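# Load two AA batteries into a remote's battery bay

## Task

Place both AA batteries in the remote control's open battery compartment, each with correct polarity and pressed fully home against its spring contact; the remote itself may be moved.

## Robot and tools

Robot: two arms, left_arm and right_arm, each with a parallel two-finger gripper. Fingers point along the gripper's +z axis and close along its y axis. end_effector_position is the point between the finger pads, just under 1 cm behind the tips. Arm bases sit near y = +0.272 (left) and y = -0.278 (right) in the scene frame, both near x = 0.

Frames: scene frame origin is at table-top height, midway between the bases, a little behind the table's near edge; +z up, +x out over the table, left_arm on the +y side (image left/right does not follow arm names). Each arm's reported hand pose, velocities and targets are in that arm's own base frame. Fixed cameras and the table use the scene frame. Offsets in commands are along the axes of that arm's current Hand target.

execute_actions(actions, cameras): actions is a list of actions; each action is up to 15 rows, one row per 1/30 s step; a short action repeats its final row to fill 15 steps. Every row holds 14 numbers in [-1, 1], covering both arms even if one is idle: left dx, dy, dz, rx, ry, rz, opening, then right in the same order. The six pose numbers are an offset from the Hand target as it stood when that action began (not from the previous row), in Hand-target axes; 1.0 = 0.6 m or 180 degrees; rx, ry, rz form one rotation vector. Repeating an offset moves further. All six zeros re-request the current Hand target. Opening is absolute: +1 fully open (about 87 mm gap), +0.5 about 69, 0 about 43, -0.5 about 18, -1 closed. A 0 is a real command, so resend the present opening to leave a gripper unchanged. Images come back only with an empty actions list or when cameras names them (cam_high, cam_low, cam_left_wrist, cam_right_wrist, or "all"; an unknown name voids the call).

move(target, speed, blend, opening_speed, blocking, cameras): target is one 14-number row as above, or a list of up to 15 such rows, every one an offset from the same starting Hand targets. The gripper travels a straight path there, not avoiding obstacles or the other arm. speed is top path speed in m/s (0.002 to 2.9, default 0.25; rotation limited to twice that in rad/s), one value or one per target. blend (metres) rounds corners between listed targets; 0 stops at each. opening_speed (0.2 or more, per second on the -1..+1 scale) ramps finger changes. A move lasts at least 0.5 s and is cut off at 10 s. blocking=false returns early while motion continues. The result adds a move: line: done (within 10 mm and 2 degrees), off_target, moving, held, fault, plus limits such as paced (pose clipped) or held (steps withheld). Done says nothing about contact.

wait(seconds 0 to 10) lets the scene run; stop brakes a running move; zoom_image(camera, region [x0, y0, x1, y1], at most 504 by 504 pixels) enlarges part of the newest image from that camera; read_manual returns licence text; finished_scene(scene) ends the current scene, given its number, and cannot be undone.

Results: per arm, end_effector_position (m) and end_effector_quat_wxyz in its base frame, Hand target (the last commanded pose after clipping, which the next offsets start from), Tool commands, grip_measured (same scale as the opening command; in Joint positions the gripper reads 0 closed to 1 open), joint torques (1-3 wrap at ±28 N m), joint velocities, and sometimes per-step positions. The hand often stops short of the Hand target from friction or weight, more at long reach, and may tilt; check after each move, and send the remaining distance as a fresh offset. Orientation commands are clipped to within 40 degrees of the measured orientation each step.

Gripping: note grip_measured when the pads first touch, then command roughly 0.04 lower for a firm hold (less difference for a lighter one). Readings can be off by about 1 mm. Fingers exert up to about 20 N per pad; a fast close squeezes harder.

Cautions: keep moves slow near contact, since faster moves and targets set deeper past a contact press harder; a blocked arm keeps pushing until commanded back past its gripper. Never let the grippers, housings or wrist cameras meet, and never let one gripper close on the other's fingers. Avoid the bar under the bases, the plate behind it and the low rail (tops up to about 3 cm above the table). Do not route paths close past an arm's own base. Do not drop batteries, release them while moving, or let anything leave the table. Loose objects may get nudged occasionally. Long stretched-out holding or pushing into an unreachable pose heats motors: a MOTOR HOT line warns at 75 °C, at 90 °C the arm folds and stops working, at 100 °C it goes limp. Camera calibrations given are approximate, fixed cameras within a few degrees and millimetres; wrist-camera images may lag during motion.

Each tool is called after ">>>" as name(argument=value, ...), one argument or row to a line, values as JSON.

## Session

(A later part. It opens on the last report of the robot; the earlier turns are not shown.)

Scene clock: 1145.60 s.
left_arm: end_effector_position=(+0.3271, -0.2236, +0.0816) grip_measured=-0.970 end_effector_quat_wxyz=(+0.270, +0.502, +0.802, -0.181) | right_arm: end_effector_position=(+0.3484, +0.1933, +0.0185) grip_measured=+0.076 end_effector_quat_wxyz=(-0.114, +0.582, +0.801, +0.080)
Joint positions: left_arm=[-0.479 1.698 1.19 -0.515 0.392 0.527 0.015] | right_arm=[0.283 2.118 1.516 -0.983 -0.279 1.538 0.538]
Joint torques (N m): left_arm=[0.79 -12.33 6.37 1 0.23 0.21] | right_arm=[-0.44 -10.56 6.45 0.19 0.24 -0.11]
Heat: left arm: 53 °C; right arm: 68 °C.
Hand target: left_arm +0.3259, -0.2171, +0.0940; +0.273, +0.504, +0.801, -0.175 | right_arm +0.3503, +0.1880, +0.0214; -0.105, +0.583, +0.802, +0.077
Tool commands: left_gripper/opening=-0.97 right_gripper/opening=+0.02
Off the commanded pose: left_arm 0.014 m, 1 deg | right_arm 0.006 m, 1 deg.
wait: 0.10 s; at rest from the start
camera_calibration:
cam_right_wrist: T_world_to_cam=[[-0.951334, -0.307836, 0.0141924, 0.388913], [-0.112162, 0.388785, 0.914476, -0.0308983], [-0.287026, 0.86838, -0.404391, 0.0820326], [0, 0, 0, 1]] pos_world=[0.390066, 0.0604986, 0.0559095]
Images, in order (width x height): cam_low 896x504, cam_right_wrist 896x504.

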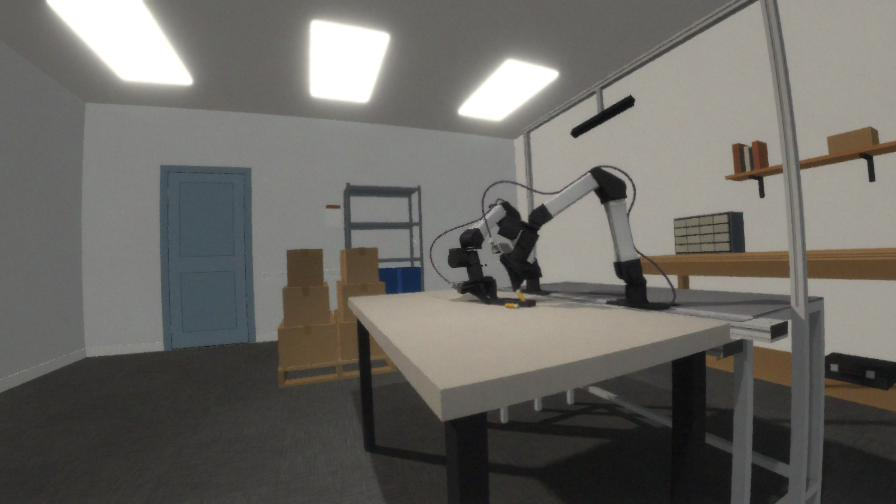

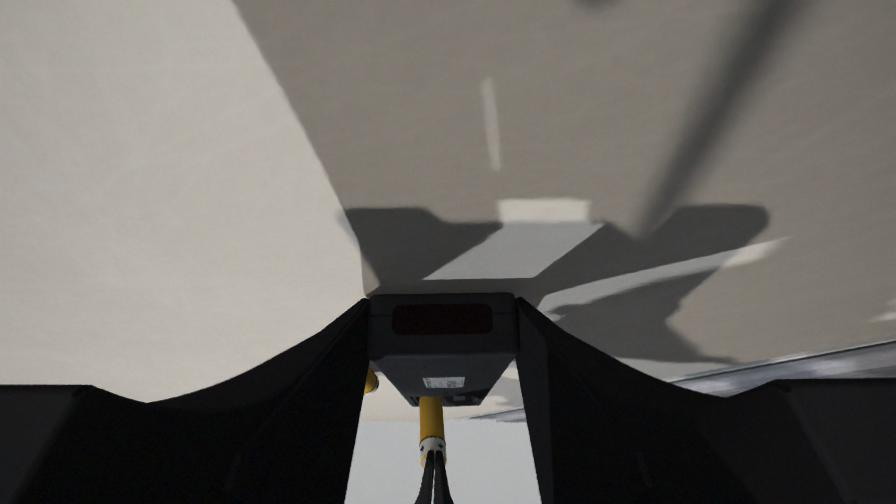

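>>> move(
  target=[-0.0082,0.0055,0.0657,0,0,0,-0.97,0,0,0,0,0,0,0.02],
  speed=0.05,
  cameras=["cam_left_wrist", "cam_right_wrist","cam_low"],
)

>>> zoom_image(
  camera="cam_right_wrist",
  region=[360, 280, 520, 460],
)

>>> zoom_image(
  camera="cam_low",
  region=[470, 270, 560, 320],
)

Scene clock: 1166.53 s.
left_arm: end_effector_position=(+0.3330, -0.2370, +0.0647) grip_measured=-0.970 end_effector_quat_wxyz=(+0.266, +0.506, +0.801, -0.180) | right_arm: end_effector_position=(+0.3485, +0.1931, +0.0183) grip_measured=+0.076 end_effector_quat_wxyz=(-0.113, +0.582, +0.801, +0.079)
Joint positions: left_arm=[-0.506 1.764 1.2 -0.46 0.379 0.513 0.015] | right_arm=[0.283 2.118 1.516 -0.983 -0.277 1.538 0.538]
Joint torques (N m): left_arm=[-0.55 -8.1 6.9 1.61 0.13 -0.02] | right_arm=[-0.42 -10.56 6.39 0.19 0.24 -0.11]
Heat: left arm: 56 °C; right arm: 68 °C.
Hand target: left_arm +0.3408, -0.2410, +0.0658; +0.273, +0.504, +0.801, -0.175 | right_arm +0.3504, +0.1880, +0.0214; -0.105, +0.584, +0.802, +0.077
Off the commanded pose: left_arm 0.009 m, 1 deg | right_arm 0.006 m, 1 deg.
move: done
camera_calibration:
cam_left_wrist: T_world_to_cam=[[-0.907231, -0.420573, -0.00708253, 0.206099], [-0.412106, 0.88534, 0.215272, 0.355071], [-0.0842673, 0.19822, -0.976528, 0.282376], [0, 0, 0, 1]] pos_world=[0.357101, -0.283652, 0.200771]
cam_right_wrist: T_world_to_cam=[[-0.951328, -0.307853, 0.0142309, 0.388911], [-0.112677, 0.390432, 0.91371, -0.0307137], [-0.286844, 0.867634, -0.406117, 0.082433], [0, 0, 0, 1]] pos_world=[0.390166, 0.0601971, 0.0560063]
Images, in order (width x height): cam_low 896x504, cam_left_wrist 896x504, cam_right_wrist 896x504.

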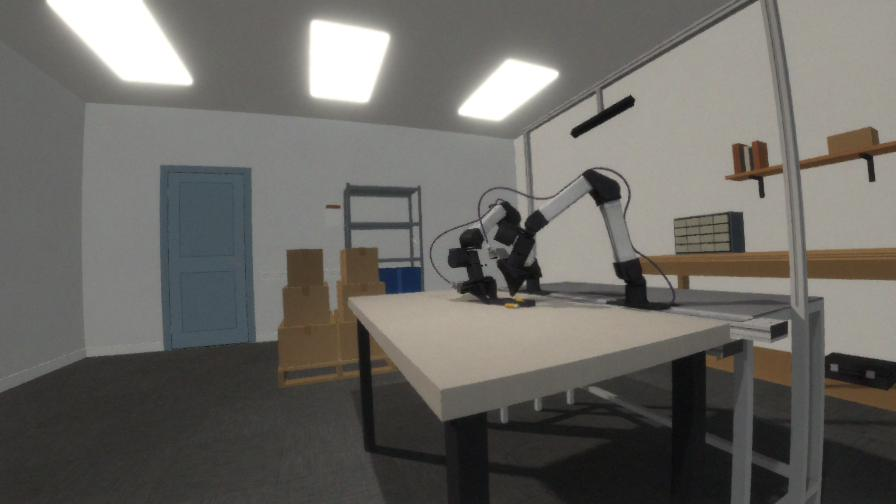

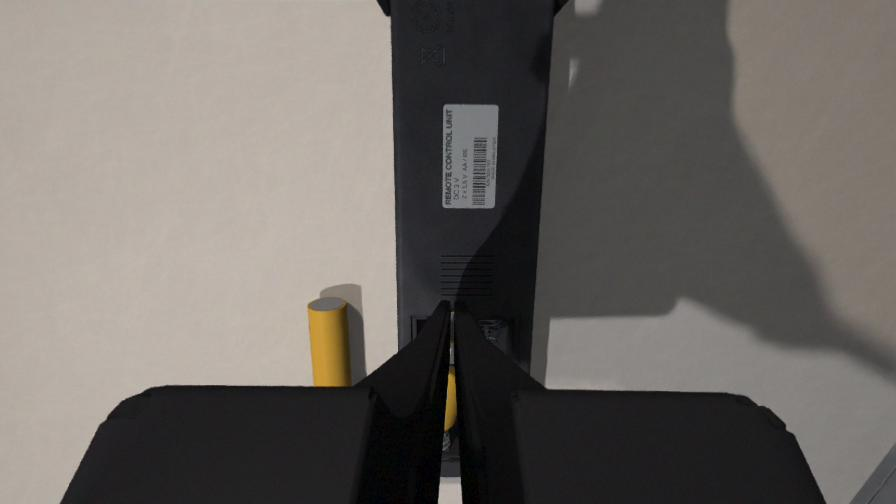

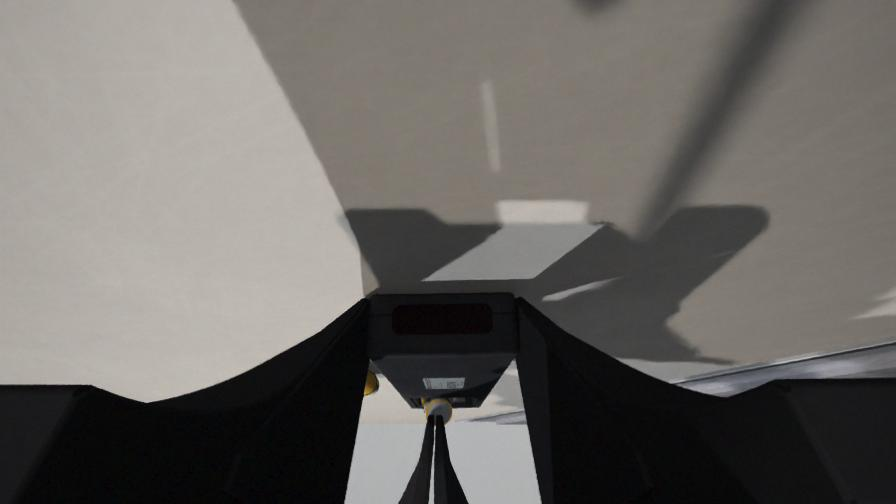

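Scaled by 2.800.

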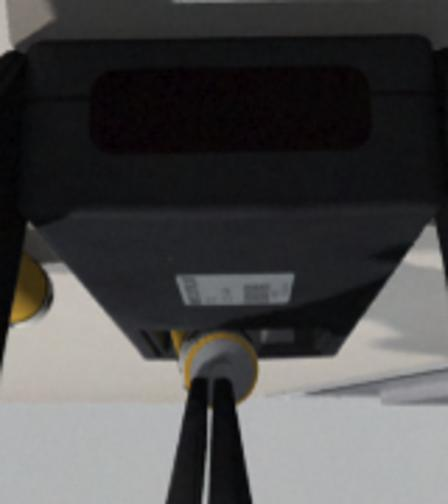

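Scaled by 5.600.

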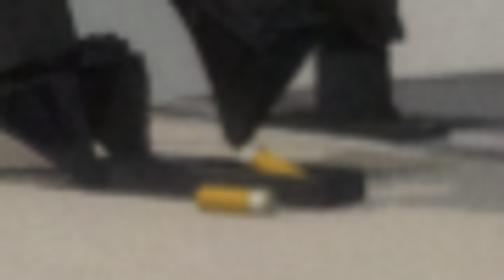

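>>> move(
  target=[-0.0165,0.005,0.0235,0,0,0,-0.97,0,0,0,0,0,0,0.02],
  speed=0.05,
  cameras=["cam_left_wrist", "cam_right_wrist"],
)

>>> zoom_image(
  camera="cam_right_wrist",
  region=[360, 280, 520, 460],
)

Scene clock: 1171.60 s.
left_arm: end_effector_position=(+0.3412, -0.2479, +0.0585) grip_measured=-0.970 end_effector_quat_wxyz=(+0.261, +0.505, +0.803, -0.179) | right_arm: end_effector_position=(+0.3485, +0.1931, +0.0183) grip_measured=+0.076 end_effector_quat_wxyz=(-0.113, +0.582, +0.801, +0.079)
Joint positions: left_arm=[-0.523 1.823 1.252 -0.458 0.366 0.497 0.015] | right_arm=[0.283 2.118 1.516 -0.983 -0.277 1.538 0.538]
Joint torques (N m): left_arm=[-0.73 -8.57 7.04 1.72 0.13 -0.03] | right_arm=[-0.36 -10.58 6.38 0.2 0.23 -0.11]
Heat: left arm: 55 °C; right arm: 68 °C.
Hand target: left_arm +0.3506, -0.2547, +0.0607; +0.273, +0.504, +0.801, -0.175 | right_arm +0.3504, +0.1880, +0.0214; -0.105, +0.584, +0.802, +0.077
Off the commanded pose: left_arm 0.012 m, 1 deg | right_arm 0.006 m, 1 deg.
move: off_target (left_arm)
camera_calibration:
cam_left_wrist: T_world_to_cam=[[-0.906384, -0.422444, -0.00298811, 0.207825], [-0.412142, 0.882683, 0.225851, 0.368056], [-0.092772, 0.20594, -0.974157, 0.283914], [0, 0, 0, 1]] pos_world=[0.3664, -0.295551, 0.194072]
cam_right_wrist: T_world_to_cam=[[-0.951328, -0.307853, 0.0142309, 0.388911], [-0.112677, 0.390432, 0.91371, -0.0307137], [-0.286844, 0.867634, -0.406117, 0.082433], [0, 0, 0, 1]] pos_world=[0.390166, 0.0601971, 0.0560063]
Images, in order (width x height): cam_left_wrist 896x504, cam_right_wrist 896x504.

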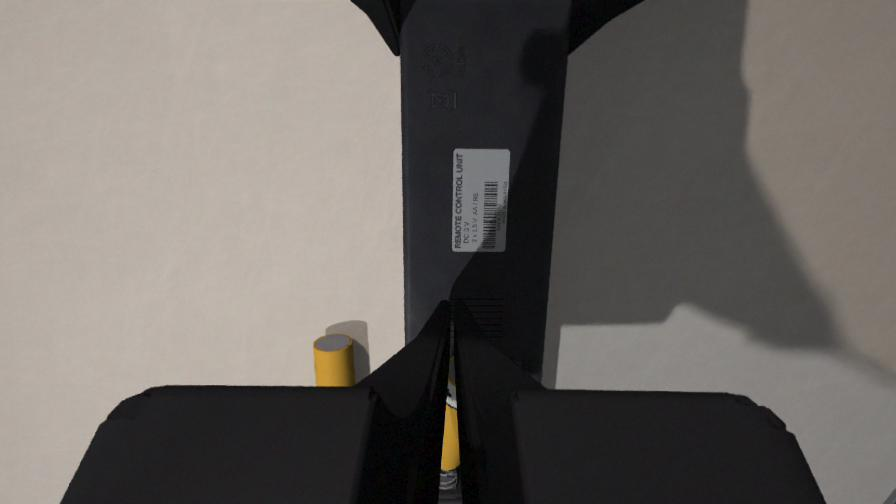

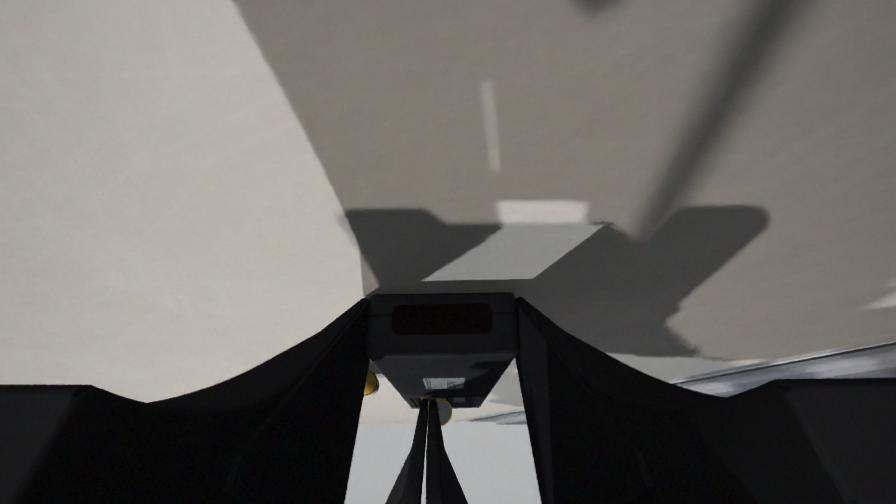

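Scaled by 2.800.

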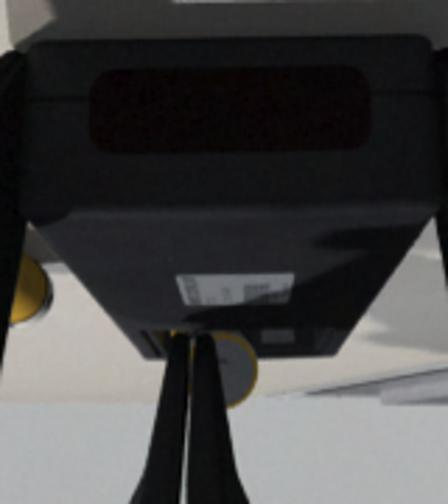

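>>> move(
  target=[
    [-0.009,0,0.0118,0,0,0,-0.97,0,0,0,0,0,0,0.02],
    [-0.05,0,-0.05,0,0,0,-0.97,0,0,0,0,0,0,0.02],
  ],
  speed=0.06,
  cameras=["cam_left_wrist", "cam_right_wrist"],
)

>>> zoom_image(
  camera="cam_right_wrist",
  region=[360, 280, 520, 460],
)

Scene clock: 1179.23 s.
left_arm: end_effector_position=(+0.3478, -0.2569, +0.0834) grip_measured=-0.970 end_effector_quat_wxyz=(+0.251, +0.505, +0.806, -0.179) | right_arm: end_effector_position=(+0.3485, +0.1930, +0.0183) grip_measured=+0.076 end_effector_quat_wxyz=(-0.113, +0.582, +0.801, +0.079)
Joint positions: left_arm=[-0.536 1.849 1.395 -0.591 0.359 0.486 0.015] | right_arm=[0.283 2.118 1.516 -0.983 -0.277 1.538 0.538]
Joint torques (N m): left_arm=[-0.27 -13.85 7.09 1.38 0.18 0] | right_arm=[-0.44 -10.52 6.46 0.18 0.22 -0.1]
Heat: left arm: 55 °C; right arm: 69 °C.
Hand target: left_arm +0.3530, -0.2593, +0.1028; +0.273, +0.504, +0.801, -0.175 | right_arm +0.3503, +0.1880, +0.0214; -0.105, +0.584, +0.802, +0.077
Off the commanded pose: left_arm 0.020 m, 3 deg | right_arm 0.006 m, 1 deg.
move: off_target (left_arm)
camera_calibration:
cam_left_wrist: T_world_to_cam=[[-0.906071, -0.423049, 0.00800433, 0.208919], [-0.408687, 0.879897, 0.242398, 0.369878], [-0.109589, 0.216359, -0.970144, 0.318822], [0, 0, 0, 1]] pos_world=[0.375399, -0.306051, 0.217973]
cam_right_wrist: T_world_to_cam=[[-0.951324, -0.307863, 0.0142681, 0.388908], [-0.112765, 0.390793, 0.913545, -0.0306911], [-0.286822, 0.867469, -0.406486, 0.0824551], [0, 0, 0, 1]] pos_world=[0.390166, 0.0601968, 0.0560056]
Images, in order (width x height): cam_left_wrist 896x504, cam_right_wrist 896x504.

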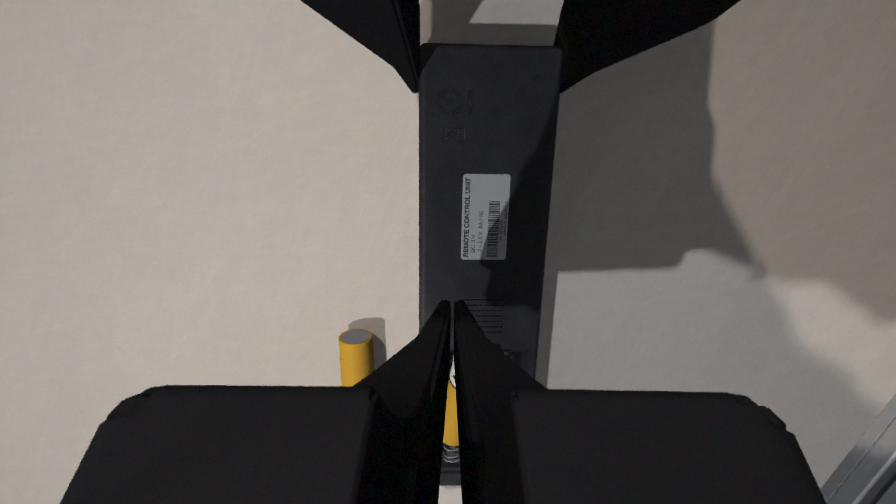

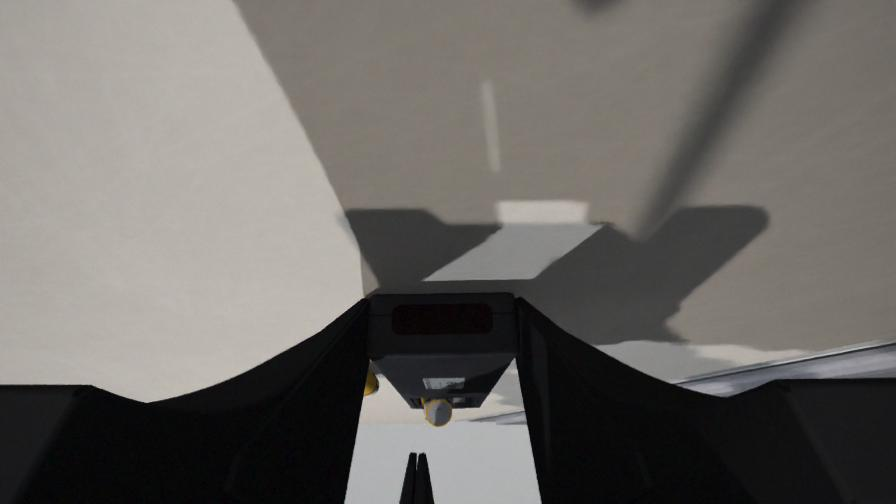

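Scaled by 2.800.

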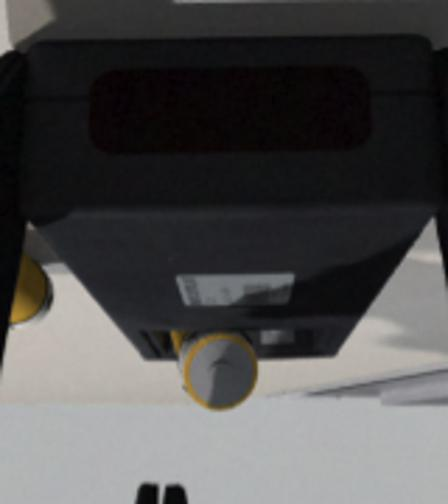

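>>> move(
  target=[0.03,0,-0.035,0,0,0,-0.2,0,0,0,0,0,0,0.02],
  speed=0.1,
  cameras=["cam_left_wrist"],
)

>>> zoom_image(
  camera="cam_left_wrist",
  region=[360, 230, 560, 430],
)

Scene clock: 1184.87 s.
left_arm: end_effector_position=(+0.3440, -0.2362, +0.0953) grip_measured=-0.200 end_effector_quat_wxyz=(+0.260, +0.498, +0.809, -0.171) | right_arm: end_effector_position=(+0.3485, +0.1930, +0.0183) grip_measured=+0.076 end_effector_quat_wxyz=(-0.113, +0.582, +0.801, +0.079)
Joint positions: left_arm=[-0.499 1.776 1.35 -0.611 0.359 0.505 0.4] | right_arm=[0.283 2.118 1.516 -0.983 -0.277 1.538 0.538]
Joint torques (N m): left_arm=[0.35 -14.01 4.78 1.35 0.42 0.17] | right_arm=[-0.46 -10.51 6.42 0.2 0.24 -0.1]
Heat: left arm: 56 °C; right arm: 69 °C.
Hand target: left_arm +0.3414, -0.2349, +0.1084; +0.273, +0.504, +0.801, -0.175 | right_arm +0.3503, +0.1880, +0.0214; -0.105, +0.584, +0.802, +0.077
Off the commanded pose: left_arm 0.013 m, 2 deg | right_arm 0.006 m, 1 deg.
move: off_target (left_arm)
camera_calibration:
cam_left_wrist: T_world_to_cam=[[-0.897029, -0.441905, -0.00765864, 0.208098], [-0.431033, 0.870868, 0.236218, 0.35341], [-0.097716, 0.215195, -0.97167, 0.321264], [0, 0, 0, 1]] pos_world=[0.370395, -0.284949, 0.230275]
Images, in order (width x height): cam_left_wrist 896x504.

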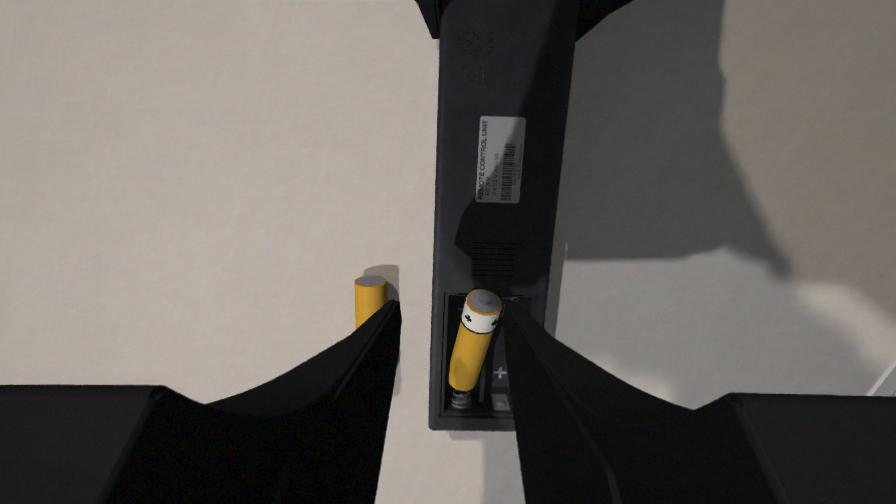

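Scaled by 2.520.

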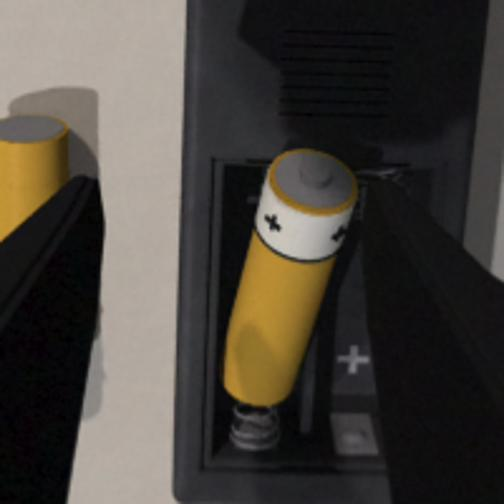

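>>> move(
  target=[0.0357,-0.0115,0.0145,0.0058,0.04,0.0074,-0.2,0,0,0,0,0,0,0.02],
  speed=0.06,
  cameras=["cam_left_wrist"],
)

>>> zoom_image(
  camera="cam_left_wrist",
  region=[360, 230, 560, 430],
)

Scene clock: 1206.43 s.
left_arm: end_effector_position=(+0.3263, -0.2250, +0.0863) grip_measured=-0.200 end_effector_quat_wxyz=(+0.218, +0.517, +0.813, -0.153) | right_arm: end_effector_position=(+0.3485, +0.1930, +0.0183) grip_measured=+0.076 end_effector_quat_wxyz=(-0.113, +0.582, +0.801, +0.079)
Joint positions: left_arm=[-0.515 1.776 1.35 -0.705 0.322 0.545 0.4] | right_arm=[0.283 2.118 1.516 -0.983 -0.277 1.538 0.538]
Joint velocities: left_arm=[-0.002 0.007 0.007 0.007 -0.183 -0.022 -0.011] | right_arm=[within noise]
Joint torques (N m): left_arm=[-0.61 -8.99 6.97 1.18 0.13 0.22] | right_arm=[-0.44 -10.59 6.35 0.18 0.21 -0.11]
Heat: left arm: 60 °C; right arm: 69 °C.
Hand target: left_arm +0.3301, -0.2274, +0.0884; +0.220, +0.525, +0.809, -0.147 | right_arm +0.3503, +0.1880, +0.0214; -0.105, +0.584, +0.802, +0.077
Off the commanded pose: left_arm 0.005 m, 1 deg | right_arm 0.006 m, 1 deg.
move: done
camera_calibration:
cam_left_wrist: T_world_to_cam=[[-0.910934, -0.41255, -0.00137148, 0.207738], [-0.390355, 0.860843, 0.326454, 0.31477], [-0.133498, 0.297914, -0.945212, 0.336289], [0, 0, 0, 1]] pos_world=[0.357002, -0.285451, 0.215391]
Images, in order (width x height): cam_left_wrist 896x504.

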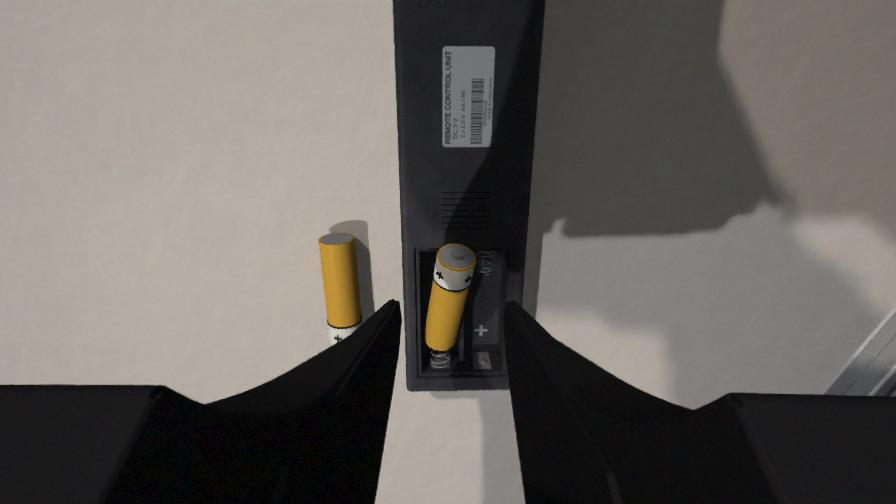

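Scaled by 2.520.

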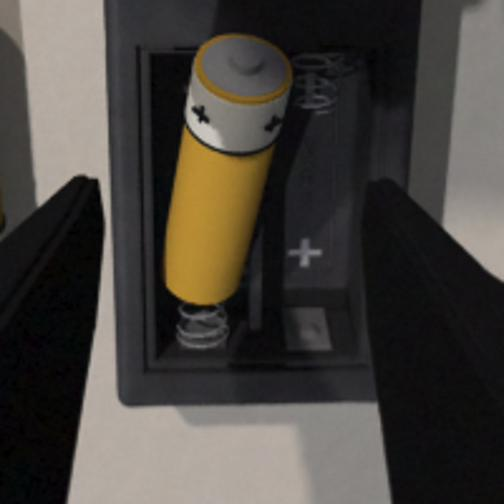

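>>> move(
  target=[0.007,0.0078,0.0308,0,0,0,-0.2,0,0,0,0,0,0,0.02],
  speed=0.06,
  cameras=["cam_left_wrist"],
)

>>> zoom_image(
  camera="cam_left_wrist",
  region=[360, 230, 560, 430],
)

Scene clock: 1215.43 s.
left_arm: end_effector_position=(+0.3320, -0.2280, +0.0751) grip_measured=-0.200 end_effector_quat_wxyz=(+0.216, +0.517, +0.814, -0.153) | right_arm: end_effector_position=(+0.3485, +0.1930, +0.0183) grip_measured=+0.076 end_effector_quat_wxyz=(-0.113, +0.582, +0.801, +0.079)
Joint positions: left_arm=[-0.515 1.812 1.35 -0.673 0.322 0.546 0.4] | right_arm=[0.283 2.118 1.516 -0.983 -0.277 1.538 0.538]
Joint torques (N m): left_arm=[-0.66 -8.65 5.31 1.51 0.15 0.2] | right_arm=[-0.43 -10.54 6.42 0.19 0.22 -0.11]
Heat: left arm: 58 °C; right arm: 69 °C.
Hand target: left_arm +0.3366, -0.2308, +0.0703; +0.220, +0.525, +0.809, -0.147 | right_arm +0.3503, +0.1880, +0.0214; -0.105, +0.584, +0.802, +0.077
Off the commanded pose: left_arm 0.007 m, 1 deg | right_arm 0.006 m, 1 deg.
move: done
camera_calibration:
cam_left_wrist: T_world_to_cam=[[-0.911221, -0.411918, -0.000237613, 0.211841], [-0.388961, 0.860247, 0.329672, 0.322393], [-0.135593, 0.300496, -0.944096, 0.328701], [0, 0, 0, 1]] pos_world=[0.363002, -0.288851, 0.204091]
Images, in order (width x height): cam_left_wrist 896x504.

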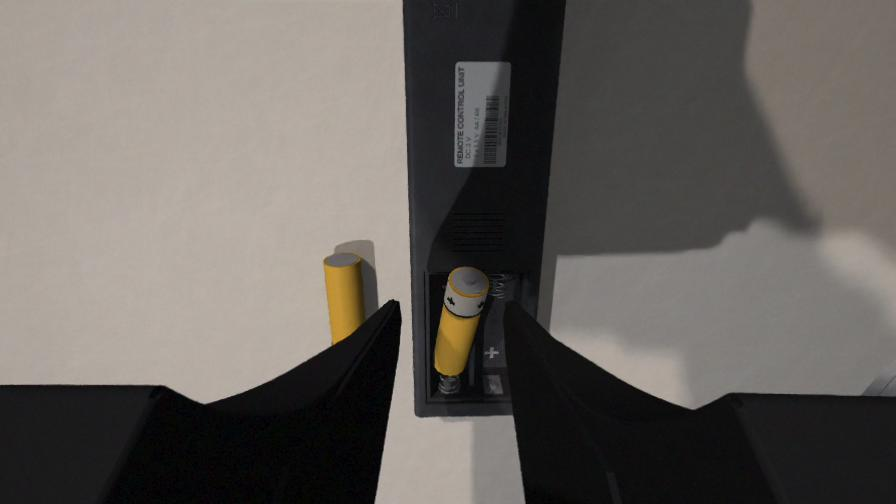

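Scaled by 2.520.

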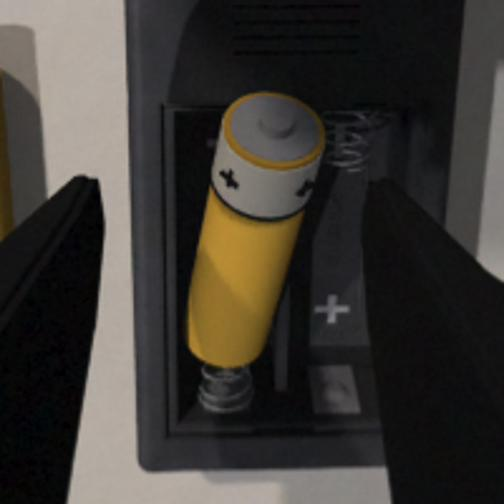

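>>> move(
  target=[0.0136,0,0.0229,0,0,0,-0.2,0,0,0,0,0,0,0.02],
  speed=0.05,
  cameras=["cam_left_wrist","cam_low"],
)

>>> zoom_image(
  camera="cam_left_wrist",
  region=[360, 230, 560, 430],
)

>>> zoom_image(
  camera="cam_low",
  region=[470, 270, 560, 320],
)

Scene clock: 1221.30 s.
left_arm: end_effector_position=(+0.3338, -0.2290, +0.0612) grip_measured=-0.200 end_effector_quat_wxyz=(+0.219, +0.518, +0.813, -0.153) | right_arm: end_effector_position=(+0.3485, +0.1930, +0.0183) grip_measured=+0.076 end_effector_quat_wxyz=(-0.113, +0.582, +0.801, +0.079)
Joint positions: left_arm=[-0.515 1.828 1.311 -0.613 0.322 0.546 0.4] | right_arm=[0.283 2.118 1.516 -0.983 -0.277 1.538 0.538]
Joint torques (N m): left_arm=[-0.73 -8.73 4.77 1.52 0.16 0.19] | right_arm=[-0.47 -10.58 6.46 0.2 0.2 -0.11]
Heat: left arm: 57 °C; right arm: 69 °C.
Hand target: left_arm +0.3365, -0.2309, +0.0543; +0.220, +0.525, +0.809, -0.147 | right_arm +0.3503, +0.1880, +0.0214; -0.105, +0.584, +0.802, +0.077
Off the commanded pose: left_arm 0.008 m, 1 deg | right_arm 0.006 m, 1 deg.
move: done
camera_calibration:
cam_left_wrist: T_world_to_cam=[[-0.911185, -0.411982, -0.00361881, 0.213255], [-0.390651, 0.861149, 0.325291, 0.32969], [-0.130897, 0.297814, -0.945607, 0.31394], [0, 0, 0, 1]] pos_world=[0.364202, -0.289551, 0.190391]
Images, in order (width x height): cam_low 896x504, cam_left_wrist 896x504.

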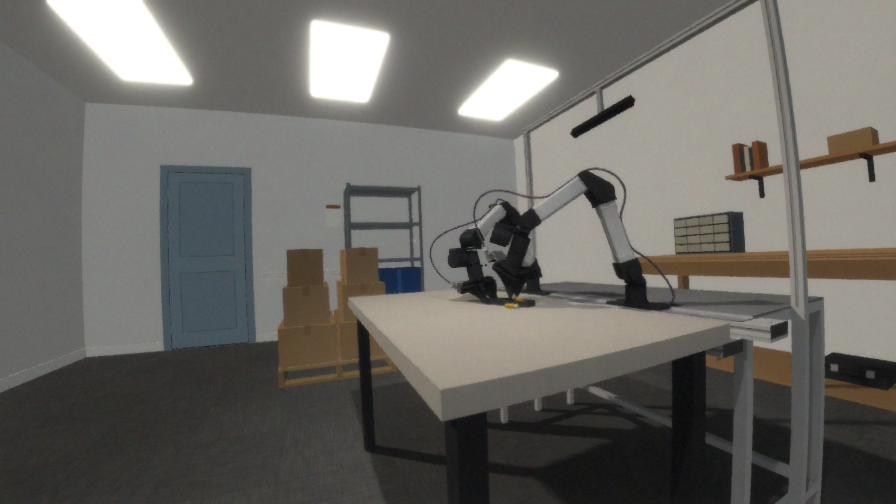

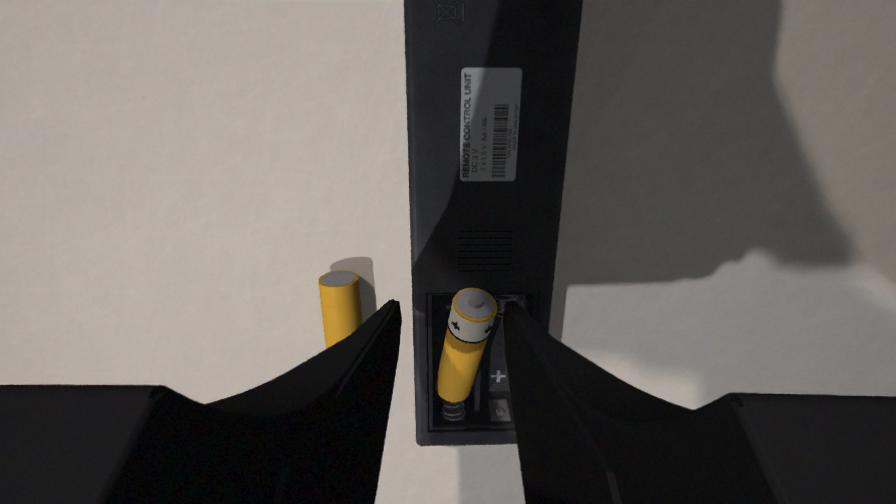

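Scaled by 2.520.

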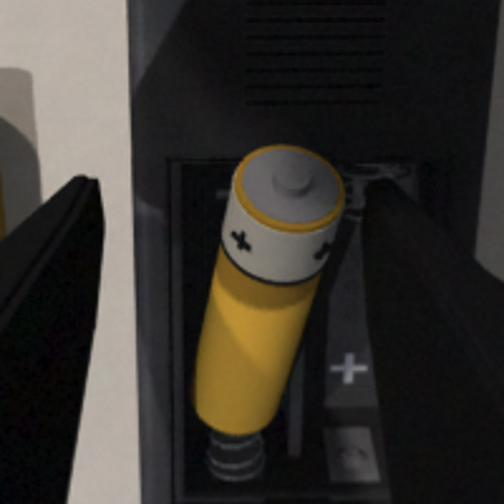

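Scaled by 5.600.

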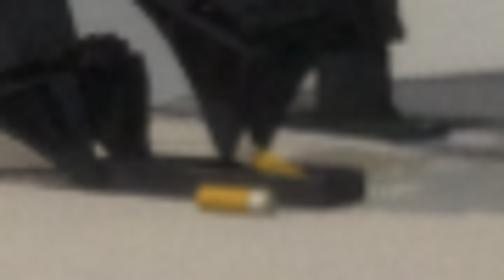

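>>> move(
  target=[0.0068,0,0.0115,0,0,0,-0.2,0,0,0,0,0,0,0.02],
  speed=0.05,
)

>>> move(
  target=[0,0,0,0,0,0,-0.72,0,0,0,0,0,0,0.02],
  opening_speed=0.4,
  cameras=["cam_left_wrist","cam_low"],
)

>>> zoom_image(
  camera="cam_left_wrist",
  region=[360, 230, 560, 430],
)

>>> zoom_image(
  camera="cam_low",
  region=[470, 270, 560, 320],
)

Scene clock: 1228.30 s.
left_arm: end_effector_position=(+0.3341, -0.2292, +0.0537) grip_measured=-0.200 end_effector_quat_wxyz=(+0.219, +0.518, +0.813, -0.153) | right_arm: end_effector_position=(+0.3485, +0.1930, +0.0183) grip_measured=+0.076 end_effector_quat_wxyz=(-0.113, +0.582, +0.801, +0.079)
Joint positions: left_arm=[-0.515 1.836 1.29 -0.582 0.322 0.546 0.4] | right_arm=[0.283 2.118 1.516 -0.983 -0.277 1.538 0.538]
Joint torques (N m): left_arm=[-0.72 -8.69 4.68 1.54 0.15 0.19] | right_arm=[-0.39 -10.56 6.39 0.19 0.21 -0.1]
Heat: left arm: 56 °C; right arm: 69 °C.
Hand target: left_arm +0.3365, -0.2310, +0.0464; +0.220, +0.525, +0.809, -0.147 | right_arm +0.3503, +0.1880, +0.0214; -0.105, +0.584, +0.802, +0.077
Off the commanded pose: left_arm 0.008 m, 1 deg | right_arm 0.006 m, 1 deg.
move: done

Scene clock: 1229.80 s.
left_arm: end_effector_position=(+0.3363, -0.2284, +0.0539) grip_measured=-0.505 end_effector_quat_wxyz=(+0.222, +0.518, +0.813, -0.148) | right_arm: end_effector_position=(+0.3478, +0.1928, +0.0183) grip_measured=+0.076 end_effector_quat_wxyz=(-0.114, +0.582, +0.802, +0.078)
Joint positions: left_arm=[-0.515 1.836 1.29 -0.576 0.312 0.548 0.247] | right_arm=[0.283 2.118 1.516 -0.986 -0.277 1.536 0.538]
Joint torques (N m): left_arm=[-0.72 -8.72 4.67 1.5 0.24 0.17] | right_arm=[-0.44 -10.58 6.37 0.21 0.22 -0.08]
Heat: left arm: 56 °C; right arm: 69 °C.
Hand target: left_arm +0.3365, -0.2309, +0.0464; +0.220, +0.525, +0.809, -0.147 | right_arm +0.3503, +0.1880, +0.0214; -0.105, +0.584, +0.802, +0.077
Off the commanded pose: left_arm 0.008 m, 1 deg | right_arm 0.006 m, 1 deg.
move: done
camera_calibration:
cam_left_wrist: T_world_to_cam=[[-0.910018, -0.414256, -0.0160857, 0.215471], [-0.396611, 0.858649, 0.324687, 0.333938], [-0.120692, 0.301851, -0.945685, 0.304703], [0, 0, 0, 1]] pos_world=[0.365301, -0.28945, 0.183193]
Images, in order (width x height): cam_low 896x504, cam_left_wrist 896x504.

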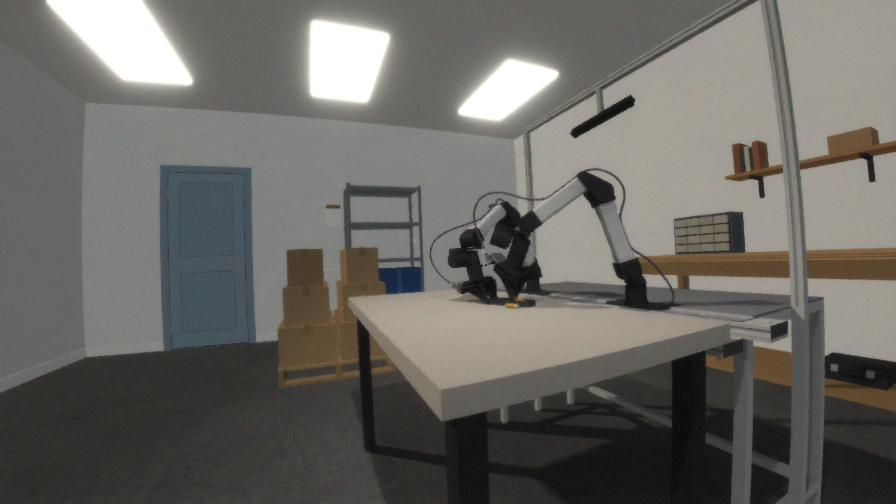

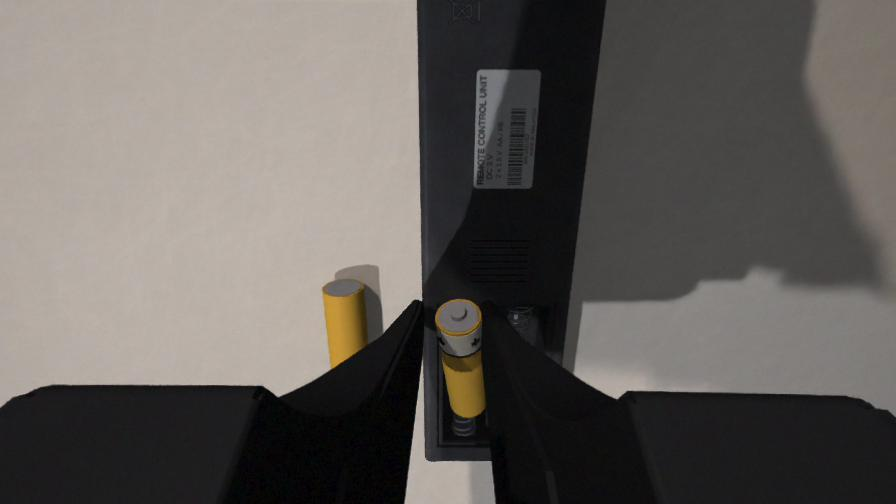

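Scaled by 2.520.

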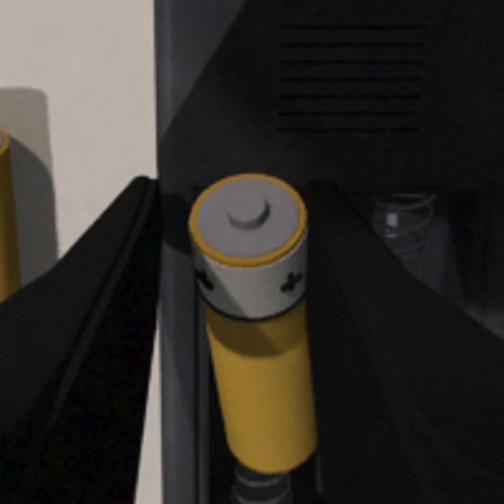

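Scaled by 5.600.

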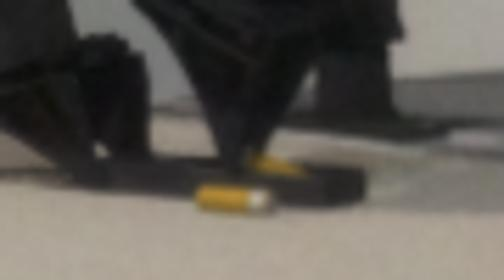

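>>> move(
  target=[
    [0,0,0,0,0,0,-0.4,0,0,0,0,0,0,0.02],
    [-0.0085,0,-0.0145,0,0,0,-0.4,0,0,0,0,0,0,0.02],
  ],
  speed=0.05,
  opening_speed=0.5,
  cameras=["cam_left_wrist"],
)

>>> zoom_image(
  camera="cam_left_wrist",
  region=[360, 230, 560, 430],
)

Scene clock: 1237.70 s.
left_arm: end_effector_position=(+0.3341, -0.2271, +0.0531) grip_measured=-0.400 end_effector_quat_wxyz=(+0.217, +0.518, +0.814, -0.148) | right_arm: end_effector_position=(+0.3478, +0.1928, +0.0183) grip_measured=+0.076 end_effector_quat_wxyz=(-0.114, +0.582, +0.802, +0.078)
Joint positions: left_arm=[-0.515 1.836 1.29 -0.587 0.312 0.548 0.3] | right_arm=[0.283 2.118 1.516 -0.986 -0.277 1.536 0.538]
Joint torques (N m): left_arm=[-0.73 -9.85 6.67 1.18 0.24 0.18] | right_arm=[-0.4 -10.54 6.43 0.22 0.22 -0.1]
Heat: left arm: 54 °C; right arm: 70 °C.
Hand target: left_arm +0.3365, -0.2308, +0.0565; +0.220, +0.525, +0.809, -0.147 | right_arm +0.3503, +0.1880, +0.0214; -0.105, +0.584, +0.802, +0.077
Off the commanded pose: left_arm 0.006 m, 1 deg | right_arm 0.006 m, 1 deg.
move: done
camera_calibration:
cam_left_wrist: T_world_to_cam=[[-0.910133, -0.4142, -0.00979569, 0.213702], [-0.39356, 0.856908, 0.332896, 0.330374], [-0.129492, 0.306835, -0.942912, 0.307219], [0, 0, 0, 1]] pos_world=[0.364301, -0.28885, 0.181794]
Images, in order (width x height): cam_left_wrist 896x504.

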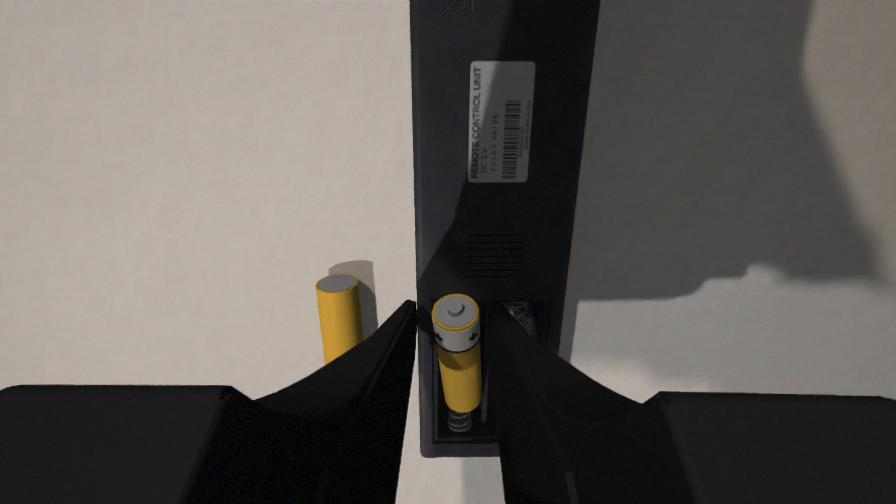

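Scaled by 2.520.

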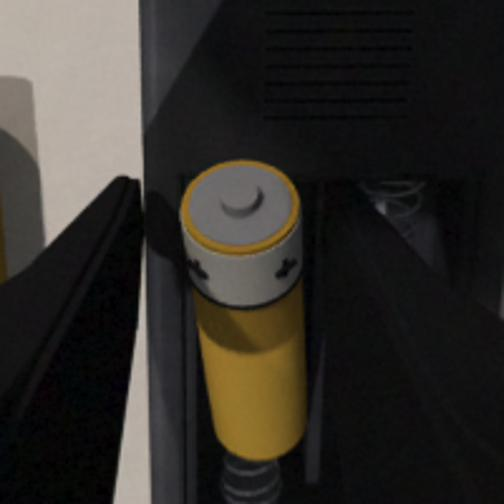

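>>> move(
  target=[-0.0068,0,-0.0115,0,0,0,-0.4,0,0,0,0,0,0,0.02],
  speed=0.05,
)

Scene clock: 1241.57 s.
left_arm: end_effector_position=(+0.3326, -0.2263, +0.0569) grip_measured=-0.400 end_effector_quat_wxyz=(+0.211, +0.518, +0.816, -0.148) | right_arm: end_effector_position=(+0.3478, +0.1928, +0.0183) grip_measured=+0.076 end_effector_quat_wxyz=(-0.114, +0.582, +0.802, +0.078)
Joint positions: left_arm=[-0.515 1.836 1.31 -0.62 0.312 0.548 0.3] | right_arm=[0.283 2.118 1.516 -0.986 -0.277 1.536 0.538]
Joint torques (N m): left_arm=[-0.69 -10.71 6.9 1.16 0.24 0.18] | right_arm=[-0.46 -10.5 6.39 0.21 0.22 -0.08]
Heat: left arm: 54 °C; right arm: 70 °C.
Hand target: left_arm +0.3366, -0.2308, +0.0645; +0.220, +0.525, +0.809, -0.147 | right_arm +0.3503, +0.1880, +0.0214; -0.105, +0.584, +0.802, +0.077
Off the commanded pose: left_arm 0.010 m, 2 deg | right_arm 0.006 m, 1 deg.
move: done

Close.

>>> move(
  target=[0,0,0,0,0,0,-0.72,0,0,0,0,0,0,0.02],
  opening_speed=0.4,
  cameras=["cam_left_wrist","cam_low"],
)

>>> zoom_image(
  camera="cam_left_wrist",
  region=[360, 230, 560, 430],
)

>>> zoom_image(
  camera="cam_low",
  region=[470, 270, 560, 320],
)

Scene clock: 1249.57 s.
left_arm: end_effector_position=(+0.3323, -0.2261, +0.0568) grip_measured=-0.618 end_effector_quat_wxyz=(+0.210, +0.518, +0.816, -0.148) | right_arm: end_effector_position=(+0.3478, +0.1928, +0.0183) grip_measured=+0.076 end_effector_quat_wxyz=(-0.114, +0.582, +0.802, +0.078)
Joint positions: left_arm=[-0.515 1.836 1.31 -0.622 0.312 0.548 0.191] | right_arm=[0.283 2.118 1.516 -0.986 -0.277 1.536 0.538]
Joint torques (N m): left_arm=[-0.7 -10.71 6.86 1.19 0.24 0.18] | right_arm=[-0.44 -10.55 6.42 0.22 0.23 -0.09]
Heat: left arm: 53 °C; right arm: 70 °C.
Hand target: left_arm +0.3366, -0.2308, +0.0645; +0.220, +0.525, +0.809, -0.147 | right_arm +0.3503, +0.1880, +0.0214; -0.105, +0.584, +0.802, +0.077
Off the commanded pose: left_arm 0.010 m, 2 deg | right_arm 0.006 m, 1 deg.
move: done
camera_calibration:
cam_left_wrist: T_world_to_cam=[[-0.910193, -0.414184, -0.00103074, 0.211997], [-0.389188, 0.854407, 0.344269, 0.32483], [-0.14171, 0.313752, -0.93887, 0.315597], [0, 0, 0, 1]] pos_world=[0.364101, -0.28875, 0.184694]
Images, in order (width x height): cam_low 896x504, cam_left_wrist 896x504.

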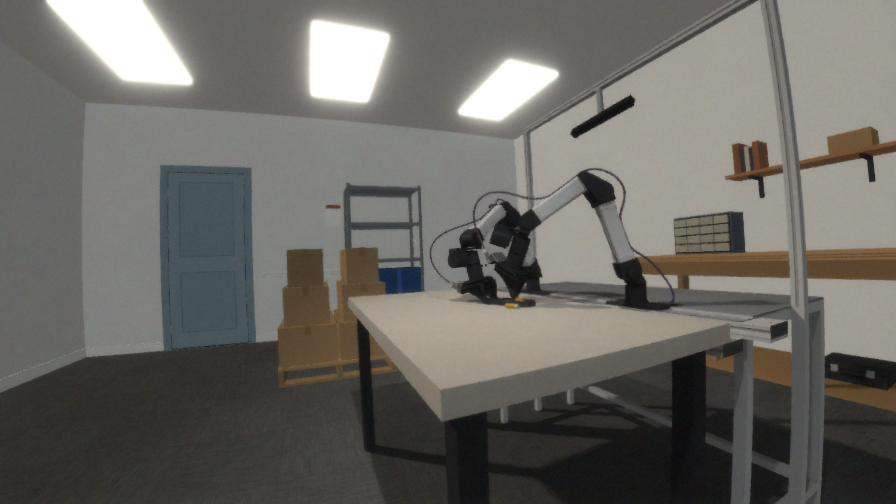

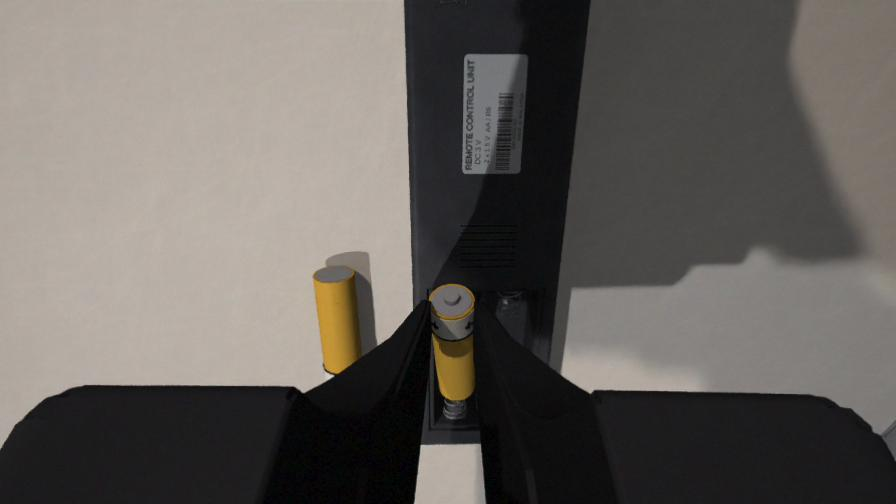

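Scaled by 2.520.

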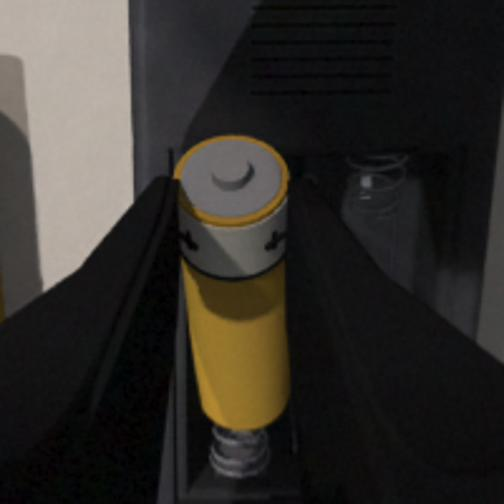

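Scaled by 5.600.

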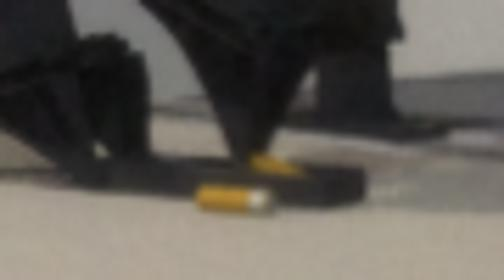

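>>> move(
  target=[0.032,-0.003,-0.0055,0,0,0,-0.72,-0.0129,0,-0.0035,0,0,0,0.02],
  speed=0.04,
  cameras=["cam_left_wrist"],
)

>>> zoom_image(
  camera="cam_left_wrist",
  region=[360, 230, 560, 430],
)

Scene clock: 1261.67 s.
left_arm: end_effector_position=(+0.3318, -0.2249, +0.0554) grip_measured=-0.619 end_effector_quat_wxyz=(+0.224, +0.523, +0.808, -0.153) | right_arm: end_effector_position=(+0.3491, +0.1895, +0.0184) grip_measured=+0.076 end_effector_quat_wxyz=(-0.114, +0.581, +0.802, +0.080)
Joint positions: left_arm=[-0.507 1.813 1.266 -0.575 0.329 0.567 0.191] | right_arm=[0.273 2.118 1.516 -0.986 -0.278 1.524 0.538]
Joint torques (N m): left_arm=[0.98 -12.75 3.66 1.09 0.19 0.24] | right_arm=[-1.42 -10.32 6.78 0.14 0.24 -0.16]
Heat: left arm: 53 °C; right arm: 70 °C.
Hand target: left_arm +0.3274, -0.2150, +0.0574; +0.220, +0.526, +0.809, -0.147 | right_arm +0.3528, +0.1803, +0.0214; -0.105, +0.584, +0.802, +0.077
Off the commanded pose: left_arm 0.011 m, 1 deg | right_arm 0.010 m, 1 deg.
move: off_target (left_arm)
camera_calibration:
cam_left_wrist: T_world_to_cam=[[-0.916508, -0.399792, -0.0134102, 0.218116], [-0.383143, 0.867717, 0.316652, 0.326664], [-0.114959, 0.295352, -0.948447, 0.30134], [0, 0, 0, 1]] pos_world=[0.359705, -0.285252, 0.185291]
Images, in order (width x height): cam_left_wrist 896x504.

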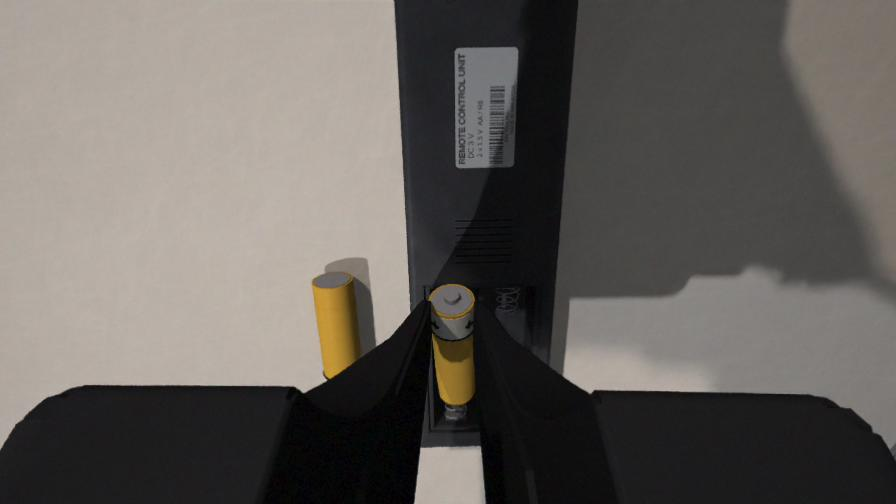

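Scaled by 2.520.

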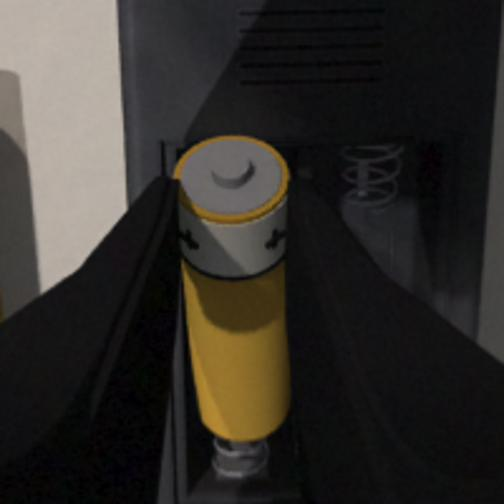

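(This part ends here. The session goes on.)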